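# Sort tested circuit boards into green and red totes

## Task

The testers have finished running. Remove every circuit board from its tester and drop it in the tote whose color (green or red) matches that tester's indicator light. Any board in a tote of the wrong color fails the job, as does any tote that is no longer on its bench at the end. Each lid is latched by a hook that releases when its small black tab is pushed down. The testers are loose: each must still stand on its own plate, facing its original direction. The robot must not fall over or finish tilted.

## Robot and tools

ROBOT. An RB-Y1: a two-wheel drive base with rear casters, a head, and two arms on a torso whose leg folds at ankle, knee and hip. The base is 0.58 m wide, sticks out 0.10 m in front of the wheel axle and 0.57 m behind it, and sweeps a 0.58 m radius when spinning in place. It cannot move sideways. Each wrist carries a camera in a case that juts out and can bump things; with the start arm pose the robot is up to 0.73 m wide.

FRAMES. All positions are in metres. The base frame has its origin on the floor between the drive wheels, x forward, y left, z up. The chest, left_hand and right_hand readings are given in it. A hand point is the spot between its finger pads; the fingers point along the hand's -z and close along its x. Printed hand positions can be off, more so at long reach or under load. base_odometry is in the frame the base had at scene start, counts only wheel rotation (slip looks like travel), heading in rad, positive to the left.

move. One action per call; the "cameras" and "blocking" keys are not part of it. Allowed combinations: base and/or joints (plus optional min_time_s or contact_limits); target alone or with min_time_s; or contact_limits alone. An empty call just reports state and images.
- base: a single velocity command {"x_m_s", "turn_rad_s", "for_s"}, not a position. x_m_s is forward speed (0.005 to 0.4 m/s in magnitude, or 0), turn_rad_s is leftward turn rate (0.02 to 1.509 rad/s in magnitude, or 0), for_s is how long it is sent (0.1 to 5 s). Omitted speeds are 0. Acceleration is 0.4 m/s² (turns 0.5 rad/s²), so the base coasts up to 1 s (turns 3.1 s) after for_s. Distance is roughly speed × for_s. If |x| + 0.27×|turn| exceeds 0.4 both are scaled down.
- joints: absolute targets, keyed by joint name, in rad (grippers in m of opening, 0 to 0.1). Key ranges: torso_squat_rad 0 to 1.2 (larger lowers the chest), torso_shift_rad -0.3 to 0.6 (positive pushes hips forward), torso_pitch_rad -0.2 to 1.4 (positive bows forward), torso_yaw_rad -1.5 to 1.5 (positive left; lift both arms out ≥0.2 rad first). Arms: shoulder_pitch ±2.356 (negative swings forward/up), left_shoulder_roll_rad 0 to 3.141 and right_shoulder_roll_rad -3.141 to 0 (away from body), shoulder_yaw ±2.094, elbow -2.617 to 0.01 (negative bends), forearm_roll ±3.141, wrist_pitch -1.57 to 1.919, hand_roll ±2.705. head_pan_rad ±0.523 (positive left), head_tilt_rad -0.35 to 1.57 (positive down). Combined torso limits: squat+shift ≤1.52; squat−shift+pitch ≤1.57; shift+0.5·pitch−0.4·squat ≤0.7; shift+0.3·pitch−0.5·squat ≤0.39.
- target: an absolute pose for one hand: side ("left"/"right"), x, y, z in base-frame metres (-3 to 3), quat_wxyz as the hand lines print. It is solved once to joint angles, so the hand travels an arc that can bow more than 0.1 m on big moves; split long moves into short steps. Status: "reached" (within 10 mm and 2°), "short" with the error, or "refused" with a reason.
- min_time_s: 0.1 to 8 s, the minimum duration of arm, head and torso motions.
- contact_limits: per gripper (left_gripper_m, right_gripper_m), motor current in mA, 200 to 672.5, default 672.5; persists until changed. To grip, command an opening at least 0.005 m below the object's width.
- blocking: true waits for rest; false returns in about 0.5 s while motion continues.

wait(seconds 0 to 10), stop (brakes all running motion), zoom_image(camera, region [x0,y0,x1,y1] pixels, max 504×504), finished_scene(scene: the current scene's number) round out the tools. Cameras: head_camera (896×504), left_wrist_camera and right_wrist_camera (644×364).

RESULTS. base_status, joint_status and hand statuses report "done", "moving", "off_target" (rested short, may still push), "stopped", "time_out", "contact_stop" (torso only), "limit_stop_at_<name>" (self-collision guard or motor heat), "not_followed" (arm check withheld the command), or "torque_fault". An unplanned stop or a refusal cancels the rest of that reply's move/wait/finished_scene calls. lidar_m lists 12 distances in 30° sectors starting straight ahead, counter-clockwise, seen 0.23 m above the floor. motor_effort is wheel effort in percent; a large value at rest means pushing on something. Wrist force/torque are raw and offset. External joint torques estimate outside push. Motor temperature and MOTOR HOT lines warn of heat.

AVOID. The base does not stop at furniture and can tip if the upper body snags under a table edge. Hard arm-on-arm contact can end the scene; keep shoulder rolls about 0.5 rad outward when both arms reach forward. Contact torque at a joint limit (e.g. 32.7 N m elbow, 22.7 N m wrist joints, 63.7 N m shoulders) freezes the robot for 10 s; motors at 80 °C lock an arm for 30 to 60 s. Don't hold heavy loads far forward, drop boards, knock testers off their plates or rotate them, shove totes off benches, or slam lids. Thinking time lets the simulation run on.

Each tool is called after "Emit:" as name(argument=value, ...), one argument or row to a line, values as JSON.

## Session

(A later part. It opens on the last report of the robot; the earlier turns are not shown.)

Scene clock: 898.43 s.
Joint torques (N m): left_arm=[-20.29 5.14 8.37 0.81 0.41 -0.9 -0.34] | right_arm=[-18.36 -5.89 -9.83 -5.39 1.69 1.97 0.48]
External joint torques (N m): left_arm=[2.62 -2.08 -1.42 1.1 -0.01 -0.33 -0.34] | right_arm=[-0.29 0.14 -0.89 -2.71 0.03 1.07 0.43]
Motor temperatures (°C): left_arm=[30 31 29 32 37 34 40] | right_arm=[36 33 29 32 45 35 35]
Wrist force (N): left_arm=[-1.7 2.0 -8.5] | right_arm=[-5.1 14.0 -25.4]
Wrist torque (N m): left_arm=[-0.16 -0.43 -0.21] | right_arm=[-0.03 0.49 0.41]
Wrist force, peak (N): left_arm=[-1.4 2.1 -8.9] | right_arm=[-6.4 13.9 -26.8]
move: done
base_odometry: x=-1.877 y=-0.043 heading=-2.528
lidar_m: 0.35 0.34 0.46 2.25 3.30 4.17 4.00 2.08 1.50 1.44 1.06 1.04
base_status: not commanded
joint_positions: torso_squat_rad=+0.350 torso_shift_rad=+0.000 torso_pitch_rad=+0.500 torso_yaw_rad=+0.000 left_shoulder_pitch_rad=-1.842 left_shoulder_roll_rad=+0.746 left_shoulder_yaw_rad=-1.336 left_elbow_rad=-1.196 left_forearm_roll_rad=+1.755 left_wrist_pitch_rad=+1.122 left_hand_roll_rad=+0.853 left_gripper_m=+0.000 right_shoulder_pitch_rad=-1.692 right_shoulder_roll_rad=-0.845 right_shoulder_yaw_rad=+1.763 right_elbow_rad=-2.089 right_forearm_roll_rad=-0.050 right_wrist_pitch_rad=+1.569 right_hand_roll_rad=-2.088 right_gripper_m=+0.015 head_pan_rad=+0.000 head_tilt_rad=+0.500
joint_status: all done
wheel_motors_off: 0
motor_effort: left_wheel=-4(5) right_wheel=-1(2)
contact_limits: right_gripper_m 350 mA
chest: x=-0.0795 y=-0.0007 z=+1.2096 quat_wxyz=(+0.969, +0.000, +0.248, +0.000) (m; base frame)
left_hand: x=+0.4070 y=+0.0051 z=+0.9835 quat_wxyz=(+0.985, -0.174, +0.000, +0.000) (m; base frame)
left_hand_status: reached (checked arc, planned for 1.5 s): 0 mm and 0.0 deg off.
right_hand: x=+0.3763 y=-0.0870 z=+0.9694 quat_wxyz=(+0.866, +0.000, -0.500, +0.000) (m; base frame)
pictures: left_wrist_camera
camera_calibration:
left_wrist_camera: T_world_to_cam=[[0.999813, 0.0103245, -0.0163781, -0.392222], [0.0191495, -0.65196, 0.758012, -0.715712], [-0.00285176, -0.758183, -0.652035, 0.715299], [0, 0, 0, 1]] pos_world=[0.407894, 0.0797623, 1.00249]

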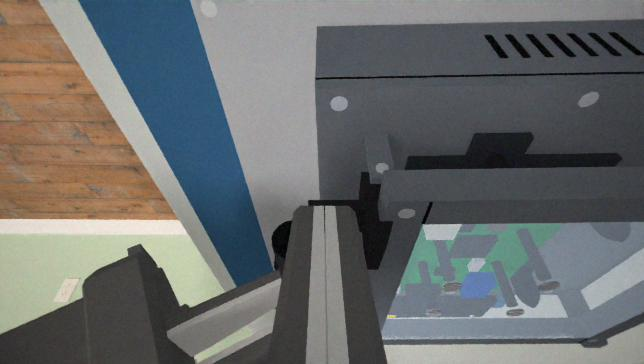

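Emit:
move(
  target={"side":"left","x":0.4085,"y":0.0035,"z":0.977,"quat_wxyz":[0.985,-0.174,0,0]},
  min_time_s=1.5,
  cameras=["left_wrist_camera"],
)

Emit:
move(
  target={"side":"left","x":0.4085,"y":0.0025,"z":0.9725,"quat_wxyz":[0.985,-0.174,0,0]},
  min_time_s=1.5,
  cameras=["left_wrist_camera"],
)

Emit:
zoom_image(
  camera="left_wrist_camera",
  region=[220, 80, 480, 280],
)

Scene clock: 906.00 s.
Joint torques (N m): left_arm=[-14.35 0.6 4.92 0.24 0.08 -1.76 -0.31] | right_arm=[-18.25 -5.63 -9.77 -6.14 2.1 1.97 0.53]
External joint torques (N m): left_arm=[8.66 -6.61 -4.76 0.55 -0.35 -1.19 -0.3] | right_arm=[-0.19 0.4 -0.83 -3.46 0.44 1.08 0.48]
Motor temperatures (°C): left_arm=[30 31 29 32 37 34 40] | right_arm=[36 33 29 32 45 35 35]
Wrist force (N): left_arm=[-5.4 2.7 14.4] | right_arm=[-9.3 13.0 -34.4]
Wrist torque (N m): left_arm=[-0.01 -0.41 -0.18] | right_arm=[-0.04 0.57 0.42]
Wrist force, peak (N): left_arm=[-5.4 2.7 14.4] | right_arm=[-10.3 12.8 -36.2]
move: done
base_odometry: x=-1.877 y=-0.043 heading=-2.528
lidar_m: 0.35 0.34 0.46 2.24 3.31 4.16 3.99 2.07 1.50 1.44 1.06 1.04
base_status: not commanded
joint_positions: torso_squat_rad=+0.350 torso_shift_rad=+0.000 torso_pitch_rad=+0.500 torso_yaw_rad=+0.000 left_shoulder_pitch_rad=-1.836 left_shoulder_roll_rad=+0.731 left_shoulder_yaw_rad=-1.338 left_elbow_rad=-1.173 left_forearm_roll_rad=+1.753 left_wrist_pitch_rad=+1.115 left_hand_roll_rad=+0.841 left_gripper_m=+0.000 right_shoulder_pitch_rad=-1.692 right_shoulder_roll_rad=-0.845 right_shoulder_yaw_rad=+1.763 right_elbow_rad=-2.089 right_forearm_roll_rad=-0.050 right_wrist_pitch_rad=+1.569 right_hand_roll_rad=-2.088 right_gripper_m=+0.015 head_pan_rad=+0.000 head_tilt_rad=+0.500
joint_status: all done
wheel_motors_off: 0
motor_effort: left_wheel=-3(5) right_wheel=-2(2)
contact_limits: right_gripper_m 350 mA
chest: x=-0.0795 y=-0.0007 z=+1.2096 quat_wxyz=(+0.969, +0.000, +0.247, +0.000) (m; base frame)
left_hand: x=+0.4093 y=+0.0038 z=+0.9786 quat_wxyz=(+0.985, -0.174, -0.001, +0.000) (m; base frame)
left_hand_status: reached (checked arc, planned for 1.5 s): 2 mm and 0.2 deg off.
right_hand: x=+0.3764 y=-0.0871 z=+0.9695 quat_wxyz=(+0.866, +0.000, -0.500, +0.000) (m; base frame)
pictures: left_wrist_camera
camera_calibration:
left_wrist_camera: T_world_to_cam=[[0.999835, 0.0113604, -0.0141458, -0.396727], [0.018133, -0.651455, 0.758471, -0.712946], [-0.000598818, -0.758602, -0.651554, 0.709747], [0, 0, 0, 1]] pos_world=[0.410015, 0.0784701, 0.997575]

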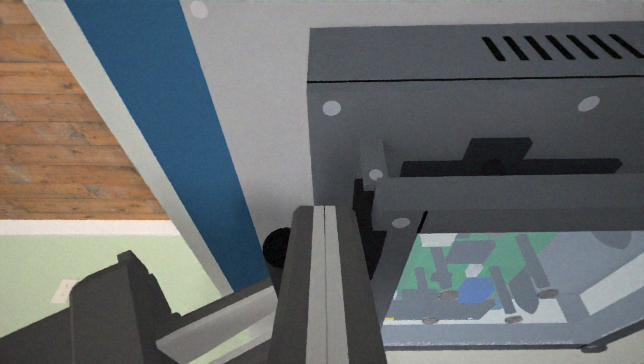

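Scene clock: 907.83 s.
Joint torques (N m): left_arm=[-5.39 -6.53 -1.08 1.07 -1.1 -4.47 -0.34] | right_arm=[-20.17 -5.07 -11.39 -7.2 3.74 2.28 0.44]
External joint torques (N m): left_arm=[17.67 -13.73 -10.71 1.41 -1.52 -3.9 -0.34] | right_arm=[-2.1 0.97 -2.45 -4.54 2.08 1.39 0.39]
Motor temperatures (°C): left_arm=[30 31 29 32 37 34 40] | right_arm=[36 33 29 32 45 35 35]
Wrist force (N): left_arm=[-17.8 7.1 47.9] | right_arm=[-15.8 9.6 -34.4]
Wrist torque (N m): left_arm=[0.31 -0.39 -0.15] | right_arm=[-0.14 0.80 0.45]
Wrist force, peak (N): left_arm=[-17.8 6.9 49.6] | right_arm=[-14.0 13.0 -45.6]
move: done
base_odometry: x=-1.877 y=-0.043 heading=-2.528
lidar_m: 0.35 0.34 0.46 2.25 3.31 4.16 4.00 2.07 1.50 1.44 1.06 1.04
base_status: not commanded
joint_positions: torso_squat_rad=+0.350 torso_shift_rad=+0.000 torso_pitch_rad=+0.499 torso_yaw_rad=+0.000 left_shoulder_pitch_rad=-1.832 left_shoulder_roll_rad=+0.723 left_shoulder_yaw_rad=-1.339 left_elbow_rad=-1.163 left_forearm_roll_rad=+1.750 left_wrist_pitch_rad=+1.109 left_hand_roll_rad=+0.836 left_gripper_m=+0.000 right_shoulder_pitch_rad=-1.692 right_shoulder_roll_rad=-0.845 right_shoulder_yaw_rad=+1.763 right_elbow_rad=-2.088 right_forearm_roll_rad=-0.051 right_wrist_pitch_rad=+1.569 right_hand_roll_rad=-2.088 right_gripper_m=+0.014 head_pan_rad=+0.000 head_tilt_rad=+0.500
joint_status: all done
wheel_motors_off: 0
motor_effort: left_wheel=+0(5) right_wheel=-2(3)
contact_limits: right_gripper_m 350 mA
chest: x=-0.0803 y=-0.0005 z=+1.2098 quat_wxyz=(+0.969, +0.000, +0.247, +0.000) (m; base frame)
left_hand: x=+0.4099 y=+0.0030 z=+0.9765 quat_wxyz=(+0.985, -0.175, -0.003, +0.000) (m; base frame)
left_hand_status: reached (checked arc, planned for 1.5 s): 4 mm and 0.4 deg off.
right_hand: x=+0.3758 y=-0.0871 z=+0.9699 quat_wxyz=(+0.866, -0.001, -0.500, +0.000) (m; base frame)
pictures: left_wrist_camera
camera_calibration:
left_wrist_camera: T_world_to_cam=[[0.999867, 0.0123086, -0.0107391, -0.400726], [0.0161633, -0.650452, 0.759376, -0.711944], [0.00236157, -0.759448, -0.650564, 0.705664], [0, 0, 0, 1]] pos_world=[0.410513, 0.0777622, 0.995409]

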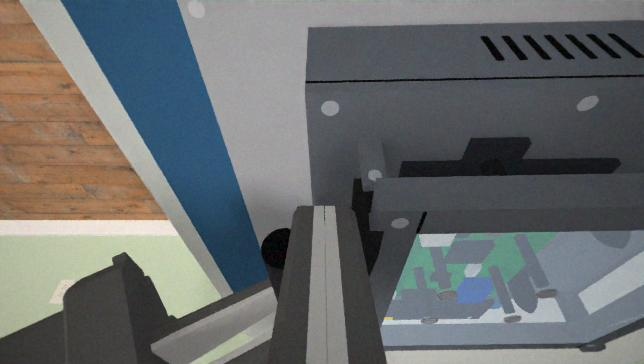

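Scaled by 1.938 from the camera's 644x364 image, which has a finer 920x520 frame.

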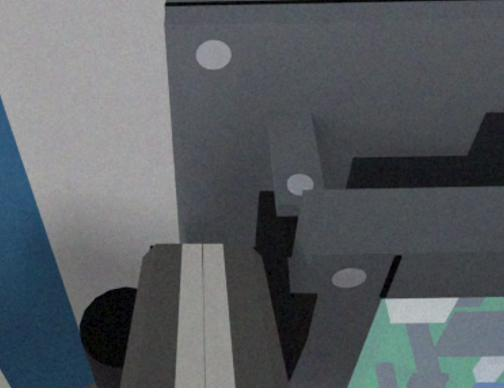

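Emit:
move(
  target={"side":"right","x":0.3755,"y":-0.087,"z":0.981,"quat_wxyz":[0.866,0,-0.5,0]},
  min_time_s=1.5,
  cameras=["left_wrist_camera"],
)

Emit:
zoom_image(
  camera="left_wrist_camera",
  region=[220, 80, 480, 280],
)

Scene clock: 914.13 s.
Joint torques (N m): left_arm=[-8.94 -3.98 1.51 -0.54 0.17 -2.71 -0.28] | right_arm=[-19.93 -9.89 -10.77 1.07 1.83 1.85 0.36]
External joint torques (N m): left_arm=[14.12 -11.17 -8.12 -0.21 -0.25 -2.14 -0.28] | right_arm=[-1.87 -3.82 -1.74 3.66 0.16 0.98 0.31]
Motor temperatures (°C): left_arm=[30 31 29 32 37 34 40] | right_arm=[36 33 29 32 45 35 35]
Wrist force (N): left_arm=[-9.7 5.7 30.9] | right_arm=[-7.5 11.5 2.2]
Wrist torque (N m): left_arm=[0.15 -0.57 -0.21] | right_arm=[0.01 0.70 0.50]
Wrist force, peak (N): left_arm=[-17.9 5.6 50.3] | right_arm=[-14.4 12.2 -36.3]
move: done
base_odometry: x=-1.877 y=-0.043 heading=-2.528
lidar_m: 0.36 0.34 0.46 2.25 3.31 4.17 3.99 2.07 1.50 1.44 1.06 1.04
base_status: not commanded
joint_positions: torso_squat_rad=+0.350 torso_shift_rad=-0.001 torso_pitch_rad=+0.498 torso_yaw_rad=+0.000 left_shoulder_pitch_rad=-1.831 left_shoulder_roll_rad=+0.723 left_shoulder_yaw_rad=-1.339 left_elbow_rad=-1.162 left_forearm_roll_rad=+1.750 left_wrist_pitch_rad=+1.109 left_hand_roll_rad=+0.836 left_gripper_m=+0.000 right_shoulder_pitch_rad=-1.709 right_shoulder_roll_rad=-0.860 right_shoulder_yaw_rad=+1.749 right_elbow_rad=-2.120 right_forearm_roll_rad=-0.072 right_wrist_pitch_rad=+1.580 right_hand_roll_rad=-2.076 right_gripper_m=+0.005 head_pan_rad=+0.000 head_tilt_rad=+0.500
joint_status: all done
wheel_motors_off: 0
on_its_own: right_gripper_m moved -0.009 to your old target +0.005
motor_effort: left_wheel=+3(4) right_wheel=+1(3)
contact_limits: right_gripper_m 350 mA
chest: x=-0.0807 y=-0.0005 z=+1.2098 quat_wxyz=(+0.969, +0.000, +0.246, +0.000) (m; base frame)
left_hand: x=+0.4094 y=+0.0030 z=+0.9763 quat_wxyz=(+0.985, -0.175, -0.003, +0.000) (m; base frame)
right_hand: x=+0.3746 y=-0.0864 z=+0.9806 quat_wxyz=(+0.866, +0.001, -0.500, +0.001) (m; base frame)
right_hand_status: reached (checked arc, planned for 1.5 s): 1 mm and 0.1 deg off.
pictures: left_wrist_camera
camera_calibration:
left_wrist_camera: T_world_to_cam=[[0.999868, 0.0122374, -0.0106485, -0.400304], [0.0160492, -0.650777, 0.759099, -0.711437], [0.00235961, -0.75917, -0.650888, 0.705832], [0, 0, 0, 1]] pos_world=[0.410004, 0.0777586, 0.995206]

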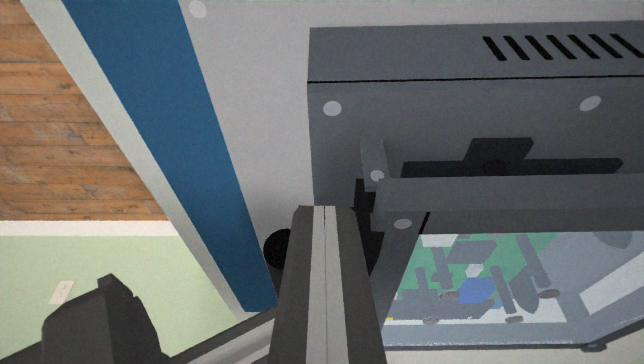

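Scaled by 1.938 from the camera's 644x364 image, which has a finer 920x520 frame.

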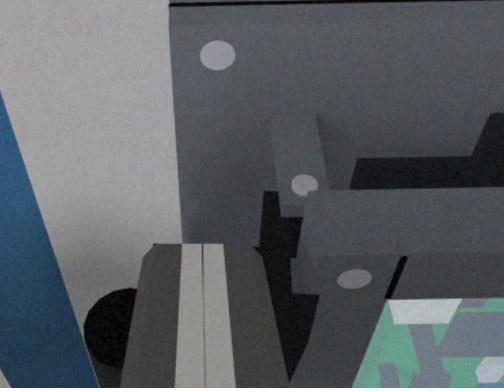

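Emit:
move(
  joints={"right_gripper_m":0.04},
  cameras=["right_wrist_camera"],
)

Emit:
move(
  target={"side":"left","x":0.4085,"y":0.0075,"z":0.985,"quat_wxyz":[0.985,-0.174,0,0]},
  min_time_s=1,
  cameras=["left_wrist_camera","head_camera"],
)

Emit:
zoom_image(
  camera="left_wrist_camera",
  region=[220, 80, 480, 280],
)

Emit:
zoom_image(
  camera="head_camera",
  region=[380, 160, 560, 290],
)

Scene clock: 928.80 s.
Joint torques (N m): left_arm=[-9.56 -3.46 1.84 -0.43 -0.31 -2.98 -0.26] | right_arm=[-16.24 -7 -8.07 -1.42 0.98 0.62 0.38]
External joint torques (N m): left_arm=[13.5 -10.66 -7.79 -0.1 -0.73 -2.41 -0.25] | right_arm=[1.84 -0.92 0.97 1.16 -0.7 -0.25 0.33]
Motor temperatures (°C): left_arm=[30 31 29 32 37 34 40] | right_arm=[36 34 29 32 45 35 35]
Wrist force (N): left_arm=[-13.0 5.3 35.2] | right_arm=[-3.6 10.6 -9.9]
Wrist torque (N m): left_arm=[0.19 -0.53 -0.20] | right_arm=[-0.07 0.47 0.45]
Wrist force, peak (N): left_arm=[-15.8 5.7 40.6] | right_arm=[-3.4 10.7 -10.2]
move: done
base_odometry: x=-1.877 y=-0.043 heading=-2.528
lidar_m: 0.35 0.34 0.46 2.25 3.30 4.18 3.99 2.07 1.50 1.44 1.06 1.04
base_status: not commanded
joint_positions: torso_squat_rad=+0.350 torso_shift_rad=-0.001 torso_pitch_rad=+0.498 torso_yaw_rad=+0.000 left_shoulder_pitch_rad=-1.831 left_shoulder_roll_rad=+0.722 left_shoulder_yaw_rad=-1.339 left_elbow_rad=-1.162 left_forearm_roll_rad=+1.750 left_wrist_pitch_rad=+1.109 left_hand_roll_rad=+0.836 left_gripper_m=+0.000 right_shoulder_pitch_rad=-1.710 right_shoulder_roll_rad=-0.861 right_shoulder_yaw_rad=+1.749 right_elbow_rad=-2.119 right_forearm_roll_rad=-0.072 right_wrist_pitch_rad=+1.580 right_hand_roll_rad=-2.076 right_gripper_m=+0.040 head_pan_rad=+0.000 head_tilt_rad=+0.500
joint_status: all done
wheel_motors_off: 0
motor_effort: left_wheel=+4(4) right_wheel=+2(2)
contact_limits: right_gripper_m 350 mA
chest: x=-0.0808 y=-0.0005 z=+1.2099 quat_wxyz=(+0.969, +0.000, +0.246, +0.000) (m; base frame)
left_hand: x=+0.4093 y=+0.0030 z=+0.9762 quat_wxyz=(+0.985, -0.175, -0.003, +0.000) (m; base frame)
right_hand: x=+0.3754 y=-0.0866 z=+0.9814 quat_wxyz=(+0.866, +0.000, -0.501, +0.000) (m; base frame)
pictures: right_wrist_camera
camera_calibration:
right_wrist_camera: T_world_to_cam=[[-0.483543, 0.0201903, -0.875088, 1.0445], [-0.380491, 0.895493, 0.230907, 0.0269619], [0.788297, 0.444616, -0.425328, 0.231719], [0, 0, 0, 1]] pos_world=[0.332658, -0.148259, 1.00636]

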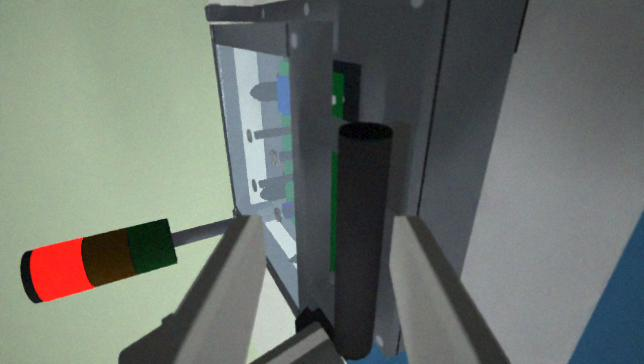

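Scene clock: 930.13 s.
Joint torques (N m): left_arm=[-22.8 8.26 10.68 -0.89 0.78 -0.16 -0.27] | right_arm=[-15.97 -6.95 -8.02 -1.42 0.99 0.58 0.31]
External joint torques (N m): left_arm=[0.21 1 0.97 -0.62 0.34 0.39 -0.26] | right_arm=[2.1 -0.88 1.02 1.18 -0.69 -0.29 0.26]
Motor temperatures (°C): left_arm=[30 31 29 32 37 34 40] | right_arm=[36 34 29 31 45 35 35]
Wrist force (N): left_arm=[-1.8 2.2 -8.4] | right_arm=[-3.5 10.5 -10.2]
Wrist torque (N m): left_arm=[-0.18 -0.45 -0.23] | right_arm=[-0.08 0.50 0.47]
Wrist force, peak (N): left_arm=[-13.7 5.3 37.4] | right_arm=[-3.5 10.8 -10.2]
move: done
base_odometry: x=-1.877 y=-0.043 heading=-2.528
lidar_m: 0.34 0.34 0.47 2.24 3.31 4.17 3.99 2.06 1.51 1.44 1.05 1.04
base_status: not commanded
joint_positions: torso_squat_rad=+0.350 torso_shift_rad=+0.000 torso_pitch_rad=+0.500 torso_yaw_rad=+0.000 left_shoulder_pitch_rad=-1.841 left_shoulder_roll_rad=+0.742 left_shoulder_yaw_rad=-1.333 left_elbow_rad=-1.178 left_forearm_roll_rad=+1.762 left_wrist_pitch_rad=+1.129 left_hand_roll_rad=+0.836 left_gripper_m=+0.000 right_shoulder_pitch_rad=-1.710 right_shoulder_roll_rad=-0.861 right_shoulder_yaw_rad=+1.749 right_elbow_rad=-2.119 right_forearm_roll_rad=-0.072 right_wrist_pitch_rad=+1.580 right_hand_roll_rad=-2.076 right_gripper_m=+0.040 head_pan_rad=+0.000 head_tilt_rad=+0.500
joint_status: all done
wheel_motors_off: 0
motor_effort: left_wheel=+3(4) right_wheel=+1(2)
contact_limits: right_gripper_m 350 mA
chest: x=-0.0799 y=-0.0006 z=+1.2097 quat_wxyz=(+0.969, +0.000, +0.247, +0.000) (m; base frame)
left_hand: x=+0.4090 y=+0.0071 z=+0.9836 quat_wxyz=(+0.985, -0.174, +0.001, +0.000) (m; base frame)
left_hand_status: reached (checked arc, planned for 1.0 s): 2 mm and 0.1 deg off.
right_hand: x=+0.3758 y=-0.0869 z=+0.9804 quat_wxyz=(+0.866, +0.000, -0.500, +0.000) (m; base frame)
pictures: head_camera, left_wrist_camera
camera_calibration:
head_camera: T_world_to_cam=[[0.0329744, -0.998748, 0.0376198, -0.0552706], [-0.818505, -0.0485857, -0.572442, 0.874727], [0.573553, -0.0119161, -0.819082, 1.04473], [0, 0, 0, 1]] pos_world=[0.118585, -0.000253173, 1.35853]
left_wrist_camera: T_world_to_cam=[[0.999776, 0.00979644, -0.0187436, -0.391926], [0.0205953, -0.652482, 0.757524, -0.714672], [-0.00480883, -0.757741, -0.652538, 0.718185], [0, 0, 0, 1]] pos_world=[0.410011, 0.0817261, 1.00268]

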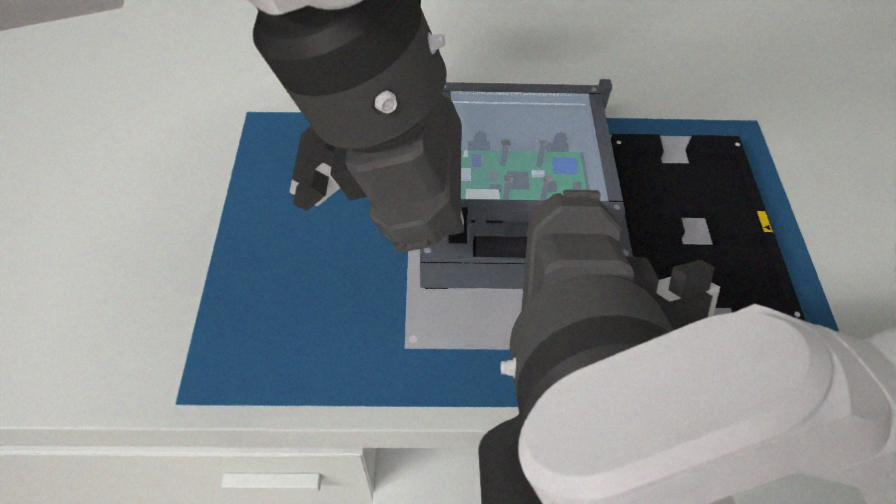

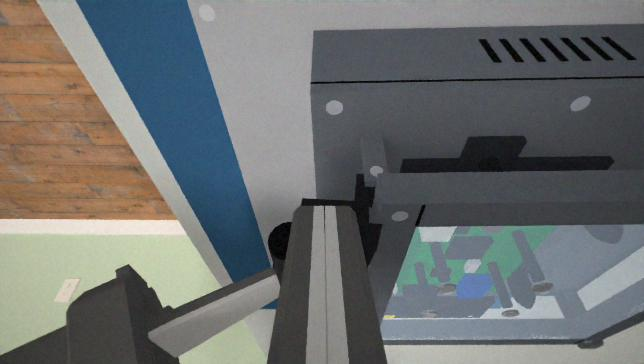

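Scaled by 1.938 from the camera's 644x364 image, which has a finer 920x520 frame.

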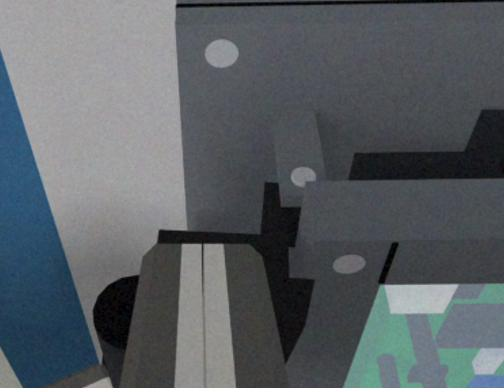

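Scaled by 2.800 from the camera's 896x504 image, which has a finer 1280x720 frame.

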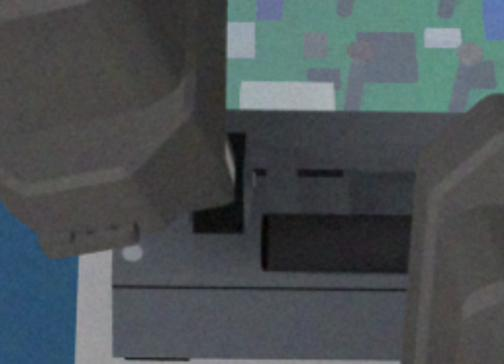

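Emit:
move(
  target={"side":"right","x":0.3785,"y":-0.087,"z":0.966,"quat_wxyz":[0.866,0,-0.5,0]},
  min_time_s=1.5,
  cameras=[],
)

Emit:
move(
  joints={"right_gripper_m":0.005},
  cameras=["right_wrist_camera"],
)

Emit:
move(
  target={"side":"left","x":0.408,"y":0.004,"z":0.9735,"quat_wxyz":[0.985,-0.174,0,0]},
  min_time_s=2,
  cameras=["left_wrist_camera"],
)

Scene clock: 944.77 s.
Joint torques (N m): left_arm=[-22.48 8.4 10.99 -0.94 0.76 -0.17 -0.27] | right_arm=[-15.14 -3.45 -7.33 -1.46 1.72 0.56 -0.26]
External joint torques (N m): left_arm=[0.53 1.14 1.28 -0.67 0.33 0.39 -0.27] | right_arm=[3.02 2.61 1.62 1.18 0.06 -0.34 -0.31]
Motor temperatures (°C): left_arm=[30 31 29 32 37 34 40] | right_arm=[36 34 29 31 45 35 35]
Wrist force (N): left_arm=[-1.8 2.1 -8.6] | right_arm=[-3.3 10.6 -10.0]
Wrist torque (N m): left_arm=[-0.17 -0.43 -0.22] | right_arm=[-0.06 0.53 0.48]
Wrist force, peak (N): left_arm=[-1.5 2.1 -8.9] | right_arm=[-3.5 11.0 -10.2]
move: done
base_odometry: x=-1.877 y=-0.043 heading=-2.528
lidar_m: 0.34 0.34 0.47 2.25 3.30 4.17 4.00 2.07 1.50 1.44 1.07 1.04
base_status: not commanded
joint_positions: torso_squat_rad=+0.350 torso_shift_rad=+0.000 torso_pitch_rad=+0.500 torso_yaw_rad=+0.000 left_shoulder_pitch_rad=-1.841 left_shoulder_roll_rad=+0.742 left_shoulder_yaw_rad=-1.333 left_elbow_rad=-1.178 left_forearm_roll_rad=+1.762 left_wrist_pitch_rad=+1.129 left_hand_roll_rad=+0.836 left_gripper_m=+0.000 right_shoulder_pitch_rad=-1.689 right_shoulder_roll_rad=-0.840 right_shoulder_yaw_rad=+1.766 right_elbow_rad=-2.071 right_forearm_roll_rad=-0.045 right_wrist_pitch_rad=+1.556 right_hand_roll_rad=-2.091 right_gripper_m=+0.040 head_pan_rad=+0.000 head_tilt_rad=+0.500
joint_status: all done
wheel_motors_off: 0
motor_effort: left_wheel=+3(4) right_wheel=+0(3)
contact_limits: right_gripper_m 350 mA
chest: x=-0.0799 y=-0.0006 z=+1.2097 quat_wxyz=(+0.969, +0.000, +0.247, +0.000) (m; base frame)
left_hand: x=+0.4090 y=+0.0071 z=+0.9836 quat_wxyz=(+0.985, -0.174, +0.001, +0.000) (m; base frame)
right_hand: x=+0.3788 y=-0.0870 z=+0.9665 quat_wxyz=(+0.866, +0.000, -0.500, +0.000) (m; base frame)
right_hand_status: reached (checked arc, planned for 1.5 s): 1 mm and 0.1 deg off.
pictures: none
No camera images: "cameras" was empty.

Scene clock: 945.63 s.
Joint torques (N m): left_arm=[-22.34 8.12 10.81 -0.95 0.78 -0.23 -0.22] | right_arm=[-14.2 -3.54 -6.59 -2.49 -0.06 -0.07 -0.27]
External joint torques (N m): left_arm=[0.66 0.86 1.1 -0.67 0.35 0.33 -0.21] | right_arm=[3.96 2.52 2.37 0.14 -1.72 -0.97 -0.32]
Motor temperatures (°C): left_arm=[30 31 29 32 37 34 40] | right_arm=[36 34 29 31 45 35 35]
Wrist force (N): left_arm=[-1.5 2.2 -8.7] | right_arm=[3.8 10.3 -8.3]
Wrist torque (N m): left_arm=[-0.17 -0.40 -0.22] | right_arm=[-0.12 0.30 0.41]
Wrist force, peak (N): left_arm=[-1.6 2.1 -9.0] | right_arm=[4.1 10.6 -12.0]
move: off_target
base_odometry: x=-1.877 y=-0.043 heading=-2.528
lidar_m: 0.35 0.34 0.46 2.25 3.30 4.18 4.00 2.07 1.50 1.44 1.07 1.04
base_status: not commanded
joint_positions: torso_squat_rad=+0.350 torso_shift_rad=+0.000 torso_pitch_rad=+0.500 torso_yaw_rad=+0.000 left_shoulder_pitch_rad=-1.842 left_shoulder_roll_rad=+0.742 left_shoulder_yaw_rad=-1.333 left_elbow_rad=-1.178 left_forearm_roll_rad=+1.762 left_wrist_pitch_rad=+1.129 left_hand_roll_rad=+0.836 left_gripper_m=+0.000 right_shoulder_pitch_rad=-1.689 right_shoulder_roll_rad=-0.840 right_shoulder_yaw_rad=+1.766 right_elbow_rad=-2.070 right_forearm_roll_rad=-0.044 right_wrist_pitch_rad=+1.556 right_hand_roll_rad=-2.091 right_gripper_m=+0.015 head_pan_rad=+0.000 head_tilt_rad=+0.500
joint_status: right_gripper_m off_target (ended at +0.015, target +0.005)
wheel_motors_off: 0
motor_effort: left_wheel=+2(4) right_wheel=+1(3)
contact_limits: right_gripper_m 350 mA
chest: x=-0.0799 y=-0.0006 z=+1.2097 quat_wxyz=(+0.969, +0.000, +0.247, +0.000) (m; base frame)
left_hand: x=+0.4091 y=+0.0070 z=+0.9837 quat_wxyz=(+0.985, -0.174, +0.001, +0.000) (m; base frame)
right_hand: x=+0.3790 y=-0.0870 z=+0.9667 quat_wxyz=(+0.866, +0.000, -0.501, +0.000) (m; base frame)
pictures: right_wrist_camera
camera_calibration:
right_wrist_camera: T_world_to_cam=[[-0.483625, 0.0207078, -0.875031, 1.03342], [-0.379351, 0.895987, 0.230869, 0.0317768], [0.788796, 0.443598, -0.425466, 0.222644], [0, 0, 0, 1]] pos_world=[0.336219, -0.148636, 0.991662]

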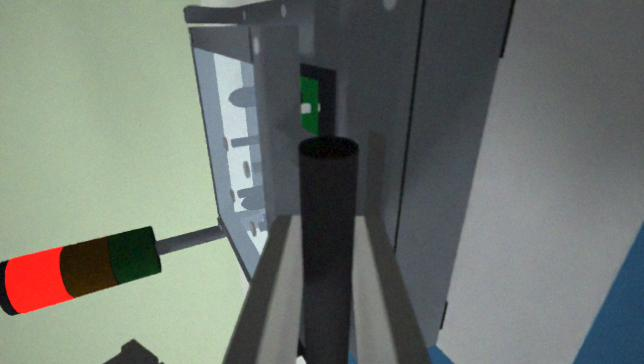

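Scene clock: 947.97 s.
Joint torques (N m): left_arm=[-11.05 -0.95 2.07 2.36 -1.5 -3.91 0.44] | right_arm=[-14.77 -3.26 -7.4 -6.32 0.97 0.5 -0.2]
External joint torques (N m): left_arm=[11.95 -8.16 -7.59 2.69 -1.93 -3.34 0.45] | right_arm=[3.4 2.8 1.56 -3.7 -0.68 -0.4 -0.25]
Motor temperatures (°C): left_arm=[30 31 29 32 37 34 40] | right_arm=[36 34 29 31 45 35 35]
Wrist force (N): left_arm=[-17.3 4.7 29.8] | right_arm=[-4.2 10.7 -31.1]
Wrist torque (N m): left_arm=[0.12 -0.26 -0.15] | right_arm=[-0.13 0.51 0.42]
Wrist force, peak (N): left_arm=[-17.3 4.3 31.6] | right_arm=[-4.2 10.7 -31.1]
move: done
base_odometry: x=-1.877 y=-0.043 heading=-2.528
lidar_m: 0.35 0.34 0.46 2.24 3.30 4.17 4.00 2.07 1.50 1.44 1.06 1.03
base_status: not commanded
joint_positions: torso_squat_rad=+0.350 torso_shift_rad=+0.000 torso_pitch_rad=+0.499 torso_yaw_rad=+0.000 left_shoulder_pitch_rad=-1.830 left_shoulder_roll_rad=+0.729 left_shoulder_yaw_rad=-1.339 left_elbow_rad=-1.171 left_forearm_roll_rad=+1.751 left_wrist_pitch_rad=+1.110 left_hand_roll_rad=+0.837 left_gripper_m=+0.000 right_shoulder_pitch_rad=-1.689 right_shoulder_roll_rad=-0.840 right_shoulder_yaw_rad=+1.766 right_elbow_rad=-2.069 right_forearm_roll_rad=-0.045 right_wrist_pitch_rad=+1.556 right_hand_roll_rad=-2.091 right_gripper_m=+0.015 head_pan_rad=+0.000 head_tilt_rad=+0.500
joint_status: all done
wheel_motors_off: 0
motor_effort: left_wheel=+2(4) right_wheel=+2(3)
contact_limits: right_gripper_m 350 mA
chest: x=-0.0801 y=-0.0006 z=+1.2097 quat_wxyz=(+0.969, +0.000, +0.247, +0.000) (m; base frame)
left_hand: x=+0.4086 y=+0.0042 z=+0.9762 quat_wxyz=(+0.985, -0.175, -0.002, +0.000) (m; base frame)
left_hand_status: reached (checked arc, planned for 2.0 s): 3 mm and 0.2 deg off.
right_hand: x=+0.3791 y=-0.0871 z=+0.9668 quat_wxyz=(+0.865, +0.000, -0.501, +0.000) (m; base frame)
pictures: left_wrist_camera
camera_calibration:
left_wrist_camera: T_world_to_cam=[[0.999851, 0.0107061, -0.0135672, -0.396703], [0.0172682, -0.650922, 0.758948, -0.71091], [-0.000705887, -0.759069, -0.65101, 0.708027], [0, 0, 0, 1]] pos_world=[0.40942, 0.0789412, 0.995095]

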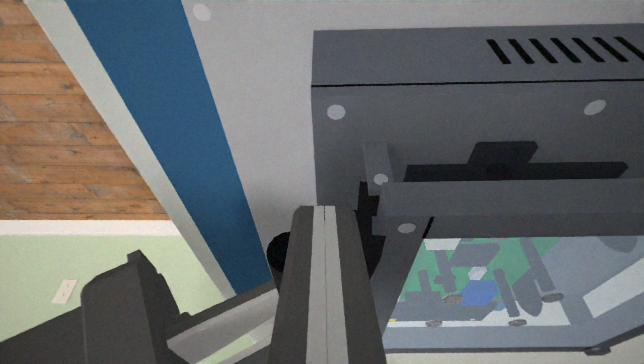

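Emit:
move(
  target={"side":"left","x":0.4065,"y":0.0035,"z":0.9695,"quat_wxyz":[0.985,-0.174,0,0]},
  min_time_s=1.5,
  cameras=["left_wrist_camera"],
)

Emit:
move(
  contact_limits={"right_gripper_m":500},
  cameras=[],
)

Emit:
move(
  target={"side":"right","x":0.3775,"y":-0.087,"z":0.975,"quat_wxyz":[0.866,0,-0.5,0]},
  min_time_s=1.5,
  cameras=["left_wrist_camera","right_wrist_camera"],
)

Scene clock: 956.50 s.
Joint torques (N m): left_arm=[0 -8.36 -4.87 3.07 -2.58 -5.88 0.46] | right_arm=[-17.24 -2.8 -9.56 -9.65 2.33 1.25 -0.22]
External joint torques (N m): left_arm=[23 -15.55 -14.52 3.42 -3 -5.3 0.47] | right_arm=[0.94 3.29 -0.61 -7.04 0.67 0.35 -0.27]
Motor temperatures (°C): left_arm=[30 31 29 32 37 34 40] | right_arm=[36 33 29 31 45 35 35]
Wrist force (N): left_arm=[-27.9 6.4 68.2] | right_arm=[-9.9 10.4 -43.9]
Wrist torque (N m): left_arm=[0.32 -0.43 -0.23] | right_arm=[-0.12 0.62 0.42]
Wrist force, peak (N): left_arm=[-29.1 6.0 70.9] | right_arm=[-9.2 10.7 -48.4]
move: done
base_odometry: x=-1.877 y=-0.043 heading=-2.528
lidar_m: 0.34 0.34 0.46 2.24 3.31 4.17 3.99 2.07 1.50 1.44 1.06 1.03
base_status: not commanded
joint_positions: torso_squat_rad=+0.350 torso_shift_rad=-0.001 torso_pitch_rad=+0.498 torso_yaw_rad=+0.001 left_shoulder_pitch_rad=-1.826 left_shoulder_roll_rad=+0.726 left_shoulder_yaw_rad=-1.341 left_elbow_rad=-1.170 left_forearm_roll_rad=+1.747 left_wrist_pitch_rad=+1.102 left_hand_roll_rad=+0.838 left_gripper_m=+0.000 right_shoulder_pitch_rad=-1.688 right_shoulder_roll_rad=-0.841 right_shoulder_yaw_rad=+1.766 right_elbow_rad=-2.069 right_forearm_roll_rad=-0.045 right_wrist_pitch_rad=+1.556 right_hand_roll_rad=-2.091 right_gripper_m=+0.015 head_pan_rad=+0.000 head_tilt_rad=+0.500
joint_status: all done
wheel_motors_off: 0
motor_effort: left_wheel=+3(4) right_wheel=-3(4)
contact_limits: right_gripper_m 350 mA
chest: x=-0.0807 y=-0.0004 z=+1.2099 quat_wxyz=(+0.969, +0.000, +0.246, +0.000) (m; base frame)
left_hand: x=+0.4083 y=+0.0038 z=+0.9743 quat_wxyz=(+0.984, -0.176, -0.004, +0.000) (m; base frame)
left_hand_status: reached (checked arc, planned for 1.5 s): 5 mm and 0.4 deg off.
right_hand: x=+0.3788 y=-0.0873 z=+0.9670 quat_wxyz=(+0.865, -0.001, -0.501, +0.000) (m; base frame)
pictures: left_wrist_camera
camera_calibration:
left_wrist_camera: T_world_to_cam=[[0.999879, 0.0117628, -0.0101306, -0.399801], [0.0153436, -0.649646, 0.760082, -0.710086], [0.00235939, -0.760146, -0.649748, 0.703943], [0, 0, 0, 1]] pos_world=[0.408988, 0.078498, 0.993059]

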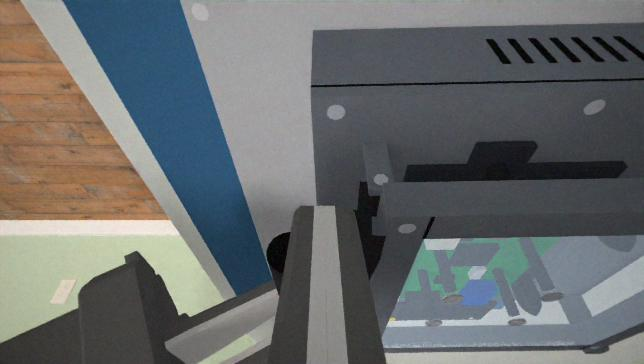

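Scene clock: 956.80 s.
Joint torques (N m): left_arm=[-0.14 -8.16 -4.62 2.98 -2.52 -6.01 0.49] | right_arm=[-17.25 -2.69 -9.31 -9.55 2.25 1.23 -0.23]
External joint torques (N m): left_arm=[22.86 -15.35 -14.28 3.34 -2.94 -5.43 0.49] | right_arm=[0.93 3.39 -0.36 -6.94 0.6 0.33 -0.28]
Motor temperatures (°C): left_arm=[30 31 29 32 37 34 40] | right_arm=[36 33 29 32 45 35 35]
Wrist force (N): left_arm=[-28.3 6.6 68.3] | right_arm=[-9.0 10.1 -43.7]
Wrist torque (N m): left_arm=[0.29 -0.44 -0.23] | right_arm=[-0.08 0.61 0.38]
Wrist force, peak (N): left_arm=[-28.4 6.0 70.0] | right_arm=[-8.9 10.2 -44.8]
base_odometry: x=-1.877 y=-0.043 heading=-2.528
lidar_m: 0.35 0.34 0.46 2.25 3.31 4.17 4.00 2.07 1.49 1.44 1.06 1.03
base_status: not commanded
joint_positions: torso_squat_rad=+0.350 torso_shift_rad=-0.001 torso_pitch_rad=+0.498 torso_yaw_rad=+0.001 left_shoulder_pitch_rad=-1.826 left_shoulder_roll_rad=+0.726 left_shoulder_yaw_rad=-1.341 left_elbow_rad=-1.170 left_forearm_roll_rad=+1.747 left_wrist_pitch_rad=+1.102 left_hand_roll_rad=+0.838 left_gripper_m=+0.000 right_shoulder_pitch_rad=-1.688 right_shoulder_roll_rad=-0.841 right_shoulder_yaw_rad=+1.766 right_elbow_rad=-2.069 right_forearm_roll_rad=-0.045 right_wrist_pitch_rad=+1.556 right_hand_roll_rad=-2.091 right_gripper_m=+0.014 head_pan_rad=+0.000 head_tilt_rad=+0.500
joint_status: not commanded
wheel_motors_off: 0
motor_effort: left_wheel=+2(3) right_wheel=-2(3)
contact_limits: right_gripper_m 500 mA
chest: x=-0.0807 y=-0.0004 z=+1.2099 quat_wxyz=(+0.969, +0.000, +0.246, +0.000) (m; base frame)
left_hand: x=+0.4083 y=+0.0038 z=+0.9743 quat_wxyz=(+0.984, -0.176, -0.004, +0.000) (m; base frame)
right_hand: x=+0.3788 y=-0.0873 z=+0.9670 quat_wxyz=(+0.865, -0.001, -0.501, +0.000) (m; base frame)
pictures: none
No camera images: "cameras" was empty.

Scene clock: 958.63 s.
Joint torques (N m): left_arm=[0.5 -7.67 -4.61 2.72 -2.39 -5.68 0.45] | right_arm=[-32.18 -9.02 -19.7 -4.16 7.49 4.6 0.36]
External joint torques (N m): left_arm=[23.5 -14.85 -14.27 3.07 -2.81 -5.1 0.46] | right_arm=[-14.08 -2.93 -10.72 -1.54 5.83 3.72 0.31]
Motor temperatures (°C): left_arm=[30 31 29 32 37 34 40] | right_arm=[36 33 29 32 45 35 35]
Wrist force (N): left_arm=[-26.5 5.8 70.4] | right_arm=[-31.9 10.1 -32.8]
Wrist torque (N m): left_arm=[0.29 -0.45 -0.21] | right_arm=[-0.06 1.26 0.44]
Wrist force, peak (N): left_arm=[-36.3 4.9 81.8] | right_arm=[-19.4 19.1 -70.0]
move: done
base_odometry: x=-1.877 y=-0.043 heading=-2.528
lidar_m: 0.35 0.34 0.47 2.25 3.31 4.17 4.00 2.07 1.49 1.45 1.07 1.04
base_status: not commanded
joint_positions: torso_squat_rad=+0.350 torso_shift_rad=-0.001 torso_pitch_rad=+0.498 torso_yaw_rad=+0.001 left_shoulder_pitch_rad=-1.826 left_shoulder_roll_rad=+0.726 left_shoulder_yaw_rad=-1.341 left_elbow_rad=-1.170 left_forearm_roll_rad=+1.747 left_wrist_pitch_rad=+1.102 left_hand_roll_rad=+0.838 left_gripper_m=+0.000 right_shoulder_pitch_rad=-1.697 right_shoulder_roll_rad=-0.853 right_shoulder_yaw_rad=+1.759 right_elbow_rad=-2.095 right_forearm_roll_rad=-0.063 right_wrist_pitch_rad=+1.564 right_hand_roll_rad=-2.082 right_gripper_m=+0.013 head_pan_rad=+0.000 head_tilt_rad=+0.500
joint_status: all done
wheel_motors_off: 0
motor_effort: left_wheel=+4(6) right_wheel=-6(8)
contact_limits: right_gripper_m 500 mA
chest: x=-0.0807 y=-0.0003 z=+1.2099 quat_wxyz=(+0.969, +0.000, +0.246, +0.000) (m; base frame)
left_hand: x=+0.4083 y=+0.0038 z=+0.9743 quat_wxyz=(+0.984, -0.176, -0.004, +0.000) (m; base frame)
right_hand: x=+0.3760 y=-0.0877 z=+0.9720 quat_wxyz=(+0.868, -0.001, -0.497, +0.001) (m; base frame)
right_hand_status: reached (checked arc, planned for 1.5 s): 3 mm and 0.4 deg off.
pictures: left_wrist_camera, right_wrist_camera
camera_calibration:
left_wrist_camera: T_world_to_cam=[[0.999881, 0.0117521, -0.00996853, -0.399964], [0.015213, -0.649513, 0.760198, -0.710174], [0.00245922, -0.760259, -0.649615, 0.703811], [0, 0, 0, 1]] pos_world=[0.408989, 0.0785121, 0.993093]
right_wrist_camera: T_world_to_cam=[[-0.490404, 0.0176355, -0.871317, 1.03535], [-0.378023, 0.896538, 0.230909, 0.0295105], [0.78524, 0.442616, -0.432999, 0.236141], [0, 0, 0, 1]] pos_world=[0.333467, -0.149236, 0.99755]

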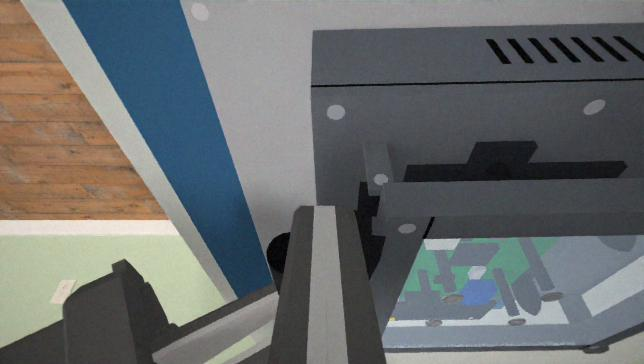

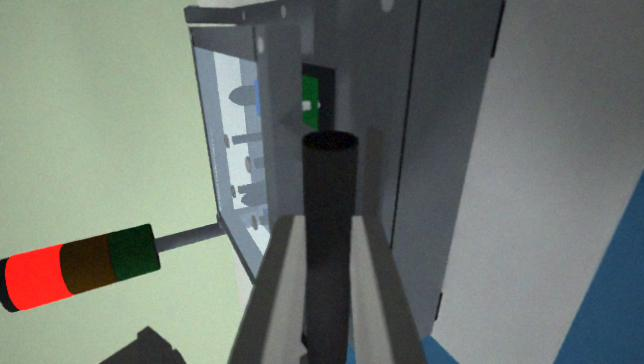

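Emit:
move(
  target={"side":"right","x":0.3785,"y":-0.087,"z":0.967,"quat_wxyz":[0.866,0,-0.5,0]},
  min_time_s=1,
  cameras=["head_camera","left_wrist_camera"],
)

Emit:
zoom_image(
  camera="head_camera",
  region=[420, 180, 520, 260],
)

Emit:
zoom_image(
  camera="left_wrist_camera",
  region=[270, 120, 430, 260],
)

Scene clock: 972.47 s.
Joint torques (N m): left_arm=[-11.99 -1.33 3.05 1.79 -1.17 -4.29 0.46] | right_arm=[-17.11 -4.99 -8.34 8.72 2.78 -2.42 -0.32]
External joint torques (N m): left_arm=[10.99 -8.51 -6.59 2.14 -1.59 -3.72 0.47] | right_arm=[1.05 1.09 0.63 11.33 1.12 -3.31 -0.37]
Motor temperatures (°C): left_arm=[30 31 29 32 38 34 40] | right_arm=[36 34 29 32 47 36 35]
Wrist force (N): left_arm=[-17.5 6.9 28.7] | right_arm=[-2.0 -1.7 46.2]
Wrist torque (N m): left_arm=[0.17 -0.37 -0.17] | right_arm=[-0.43 0.44 0.45]
Wrist force, peak (N): left_arm=[-26.6 5.7 70.8] | right_arm=[-33.2 10.5 -33.7]
move: done
base_odometry: x=-1.877 y=-0.043 heading=-2.528
lidar_m: 0.35 0.34 0.46 2.24 3.30 4.17 4.00 2.07 1.50 1.44 1.07 1.04
base_status: not commanded
joint_positions: torso_squat_rad=+0.350 torso_shift_rad=-0.002 torso_pitch_rad=+0.496 torso_yaw_rad=+0.000 left_shoulder_pitch_rad=-1.823 left_shoulder_roll_rad=+0.724 left_shoulder_yaw_rad=-1.343 left_elbow_rad=-1.169 left_forearm_roll_rad=+1.747 left_wrist_pitch_rad=+1.102 left_hand_roll_rad=+0.838 left_gripper_m=+0.000 right_shoulder_pitch_rad=-1.689 right_shoulder_roll_rad=-0.843 right_shoulder_yaw_rad=+1.765 right_elbow_rad=-2.074 right_forearm_roll_rad=-0.047 right_wrist_pitch_rad=+1.555 right_hand_roll_rad=-2.090 right_gripper_m=+0.013 head_pan_rad=+0.000 head_tilt_rad=+0.500
joint_status: all done
wheel_motors_off: 0
motor_effort: left_wheel=+8(11) right_wheel=+10(12)
contact_limits: right_gripper_m 500 mA
chest: x=-0.0817 y=-0.0005 z=+1.2100 quat_wxyz=(+0.969, +0.000, +0.246, +0.000) (m; base frame)
left_hand: x=+0.4065 y=+0.0035 z=+0.9730 quat_wxyz=(+0.985, -0.175, -0.003, +0.000) (m; base frame)
right_hand: x=+0.3769 y=-0.0872 z=+0.9681 quat_wxyz=(+0.866, +0.000, -0.500, +0.000) (m; base frame)
right_hand_status: reached (checked arc, planned for 1.0 s): 2 mm and 0.1 deg off.
pictures: head_camera, left_wrist_camera
camera_calibration:
head_camera: T_world_to_cam=[[0.0328287, -0.998742, 0.0379098, -0.0554771], [-0.816741, -0.0486699, -0.574948, 0.876624], [0.57607, -0.0120877, -0.817311, 1.04414], [0, 0, 0, 1]] pos_world=[0.116298, -0.000120862, 1.3595]
left_wrist_camera: T_world_to_cam=[[0.999873, 0.010555, -0.0119286, -0.396191], [0.0159262, -0.651093, 0.758831, -0.708258], [0.000242827, -0.758925, -0.651178, 0.70518], [0, 0, 0, 1]] pos_world=[0.407249, 0.0782193, 0.99192]

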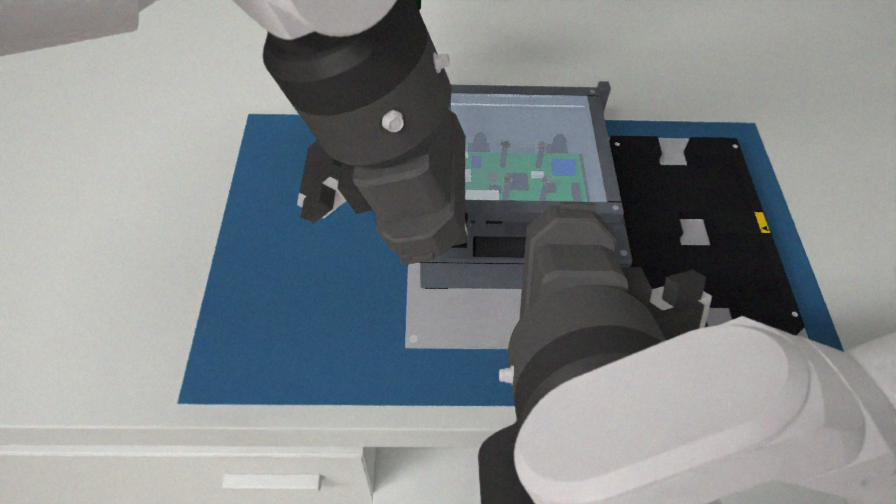

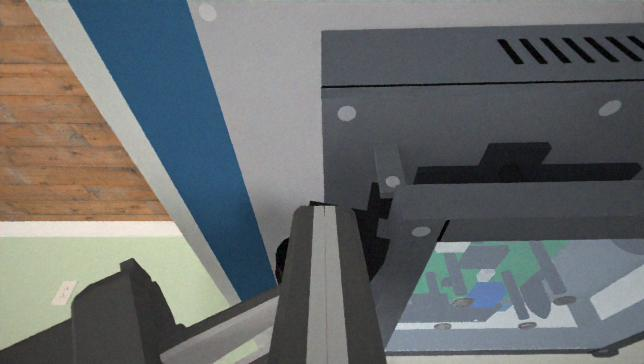

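Scaled by 5.040 from the camera's 896x504 image, which has a finer 1280x720 frame.

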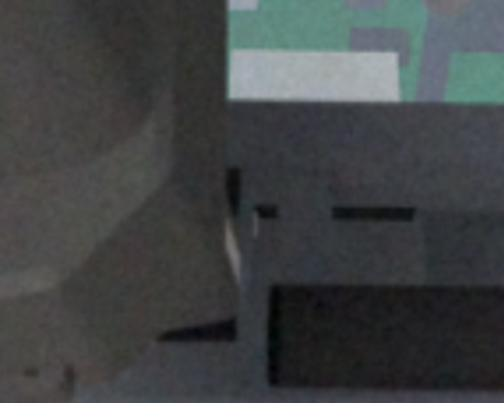

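Scaled by 3.150 from the camera's 644x364 image, which has a finer 920x520 frame.

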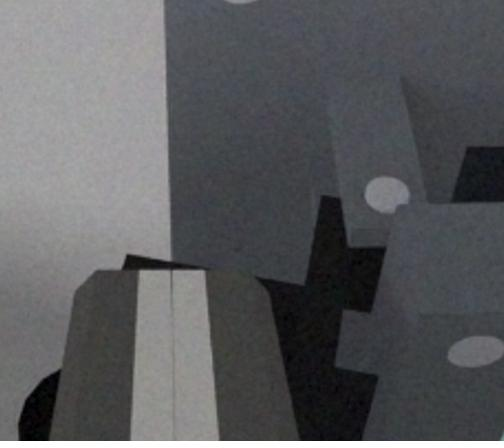

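Emit:
move(
  target={"side":"left","x":0.405,"y":0.0035,"z":0.9675,"quat_wxyz":[0.985,-0.174,0,0]},
  min_time_s=1.5,
  cameras=["left_wrist_camera"],
)

Emit:
zoom_image(
  camera="left_wrist_camera",
  region=[270, 120, 430, 260],
)

Scene clock: 980.47 s.
Joint torques (N m): left_arm=[-6.15 -2.58 -0.8 5.51 -3.63 -6.79 -0.41] | right_arm=[-17.29 -5.08 -9 5.61 2.86 -2.05 -0.32]
External joint torques (N m): left_arm=[16.84 -9.75 -10.42 5.89 -4.05 -6.22 -0.41] | right_arm=[0.88 1.01 -0.04 8.21 1.2 -2.94 -0.37]
Motor temperatures (°C): left_arm=[30 31 29 32 38 34 40] | right_arm=[36 34 29 32 46 35 35]
Wrist force (N): left_arm=[-34.1 5.8 54.6] | right_arm=[-3.3 -0.2 31.3]
Wrist torque (N m): left_arm=[0.31 -0.21 -0.12] | right_arm=[-0.48 0.59 0.45]
Wrist force, peak (N): left_arm=[-34.4 5.1 56.0] | right_arm=[-0.2 -1.7 47.2]
move: done
base_odometry: x=-1.877 y=-0.043 heading=-2.528
lidar_m: 0.35 0.35 0.46 2.24 3.31 4.17 4.00 2.07 1.50 1.44 1.06 1.04
base_status: not commanded
joint_positions: torso_squat_rad=+0.350 torso_shift_rad=-0.002 torso_pitch_rad=+0.496 torso_yaw_rad=+0.000 left_shoulder_pitch_rad=-1.819 left_shoulder_roll_rad=+0.720 left_shoulder_yaw_rad=-1.343 left_elbow_rad=-1.165 left_forearm_roll_rad=+1.747 left_wrist_pitch_rad=+1.099 left_hand_roll_rad=+0.834 left_gripper_m=+0.000 right_shoulder_pitch_rad=-1.689 right_shoulder_roll_rad=-0.843 right_shoulder_yaw_rad=+1.765 right_elbow_rad=-2.074 right_forearm_roll_rad=-0.047 right_wrist_pitch_rad=+1.555 right_hand_roll_rad=-2.090 right_gripper_m=+0.013 head_pan_rad=+0.000 head_tilt_rad=+0.500
joint_status: all done
wheel_motors_off: 0
motor_effort: left_wheel=+10(11) right_wheel=+11(12)
contact_limits: right_gripper_m 500 mA
chest: x=-0.0821 y=-0.0005 z=+1.2101 quat_wxyz=(+0.969, +0.000, +0.245, +0.000) (m; base frame)
left_hand: x=+0.4059 y=+0.0031 z=+0.9709 quat_wxyz=(+0.985, -0.175, -0.002, +0.000) (m; base frame)
left_hand_status: reached (checked arc, planned for 1.5 s): 4 mm and 0.3 deg off.
right_hand: x=+0.3769 y=-0.0874 z=+0.9684 quat_wxyz=(+0.866, +0.000, -0.501, +0.000) (m; base frame)
pictures: left_wrist_camera
camera_calibration:
left_wrist_camera: T_world_to_cam=[[0.999863, 0.0102409, -0.0130067, -0.394556], [0.0165404, -0.65042, 0.759395, -0.707697], [-0.000682954, -0.759506, -0.6505, 0.703265], [0, 0, 0, 1]] pos_world=[0.406688, 0.0778747, 0.989764]

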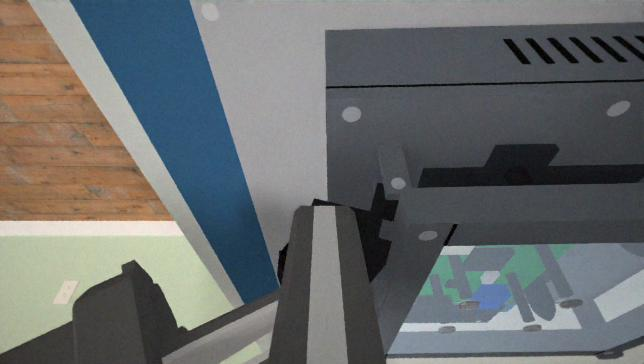

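Scaled by 3.150 from the camera's 644x364 image, which has a finer 920x520 frame.

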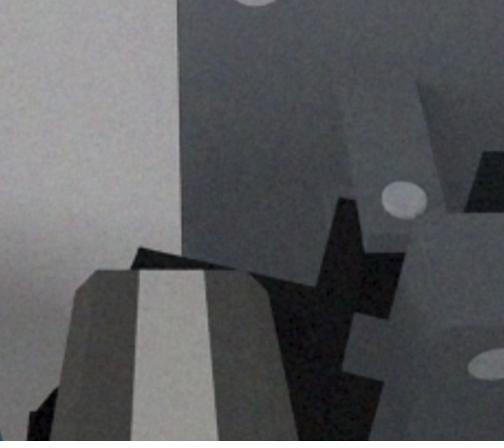

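Emit:
move(
  target={"side":"left","x":0.403,"y":0.0035,"z":0.9635,"quat_wxyz":[0.985,-0.174,0,0]},
  min_time_s=1.5,
  cameras=["left_wrist_camera"],
)

Emit:
zoom_image(
  camera="left_wrist_camera",
  region=[270, 120, 430, 260],
)

Scene clock: 990.40 s.
Joint torques (N m): left_arm=[4.57 -6.94 -8.23 2.72 -4.03 -7.19 0.28] | right_arm=[-17.43 -4.92 -9.52 3.32 2.85 -2.09 -0.34]
External joint torques (N m): left_arm=[27.53 -14.1 -17.87 3.11 -4.45 -6.61 0.28] | right_arm=[0.76 1.18 -0.55 5.91 1.19 -2.99 -0.39]
Motor temperatures (°C): left_arm=[30 31 29 32 38 35 40] | right_arm=[36 34 29 32 46 35 35]
Wrist force (N): left_arm=[-35.9 4.5 87.4] | right_arm=[-3.4 -2.0 22.2]
Wrist torque (N m): left_arm=[0.51 -0.12 -0.07] | right_arm=[-0.48 0.59 0.45]
Wrist force, peak (N): left_arm=[-36.1 4.2 88.6] | right_arm=[-2.2 -0.5 32.2]
move: done
base_odometry: x=-1.877 y=-0.043 heading=-2.528
lidar_m: 0.35 0.34 0.47 2.25 3.30 4.17 4.00 2.07 1.50 1.44 1.06 1.04
base_status: not commanded
joint_positions: torso_squat_rad=+0.351 torso_shift_rad=-0.002 torso_pitch_rad=+0.495 torso_yaw_rad=+0.000 left_shoulder_pitch_rad=-1.814 left_shoulder_roll_rad=+0.720 left_shoulder_yaw_rad=-1.345 left_elbow_rad=-1.169 left_forearm_roll_rad=+1.742 left_wrist_pitch_rad=+1.090 left_hand_roll_rad=+0.837 left_gripper_m=+0.000 right_shoulder_pitch_rad=-1.689 right_shoulder_roll_rad=-0.843 right_shoulder_yaw_rad=+1.766 right_elbow_rad=-2.073 right_forearm_roll_rad=-0.047 right_wrist_pitch_rad=+1.555 right_hand_roll_rad=-2.090 right_gripper_m=+0.013 head_pan_rad=+0.000 head_tilt_rad=+0.500
joint_status: all done
wheel_motors_off: 0
motor_effort: left_wheel=+10(11) right_wheel=+11(12)
contact_limits: right_gripper_m 500 mA
chest: x=-0.0825 y=-0.0004 z=+1.2102 quat_wxyz=(+0.970, +0.000, +0.245, +0.000) (m; base frame)
left_hand: x=+0.4051 y=+0.0030 z=+0.9690 quat_wxyz=(+0.984, -0.176, -0.004, +0.000) (m; base frame)
left_hand_status: reached (checked arc, planned for 1.5 s): 6 mm and 0.5 deg off.
right_hand: x=+0.3769 y=-0.0874 z=+0.9689 quat_wxyz=(+0.865, +0.000, -0.501, +0.000) (m; base frame)
pictures: left_wrist_camera
camera_calibration:
left_wrist_camera: T_world_to_cam=[[0.999892, 0.0111424, -0.00959893, -0.397165], [0.0145342, -0.648929, 0.76071, -0.706813], [0.00224708, -0.760768, -0.649021, 0.69929], [0, 0, 0, 1]] pos_world=[0.405824, 0.0777513, 0.987721]

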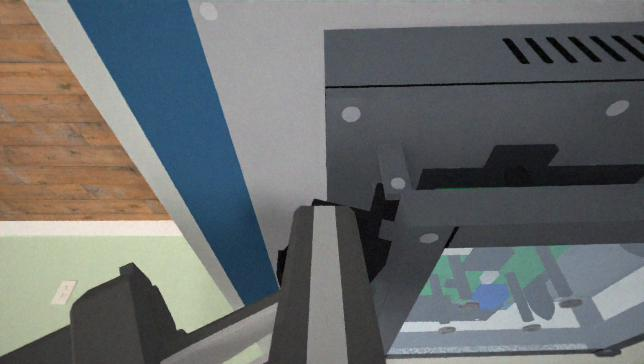

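Scaled by 3.150 from the camera's 644x364 image, which has a finer 920x520 frame.

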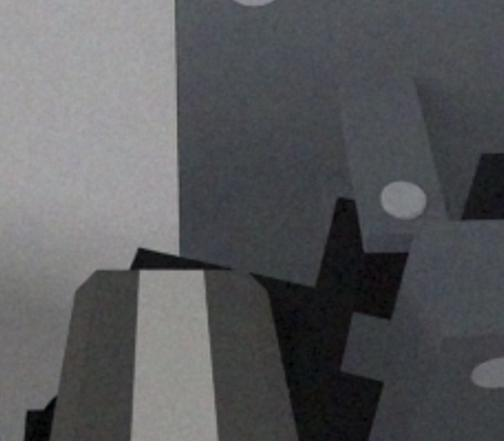

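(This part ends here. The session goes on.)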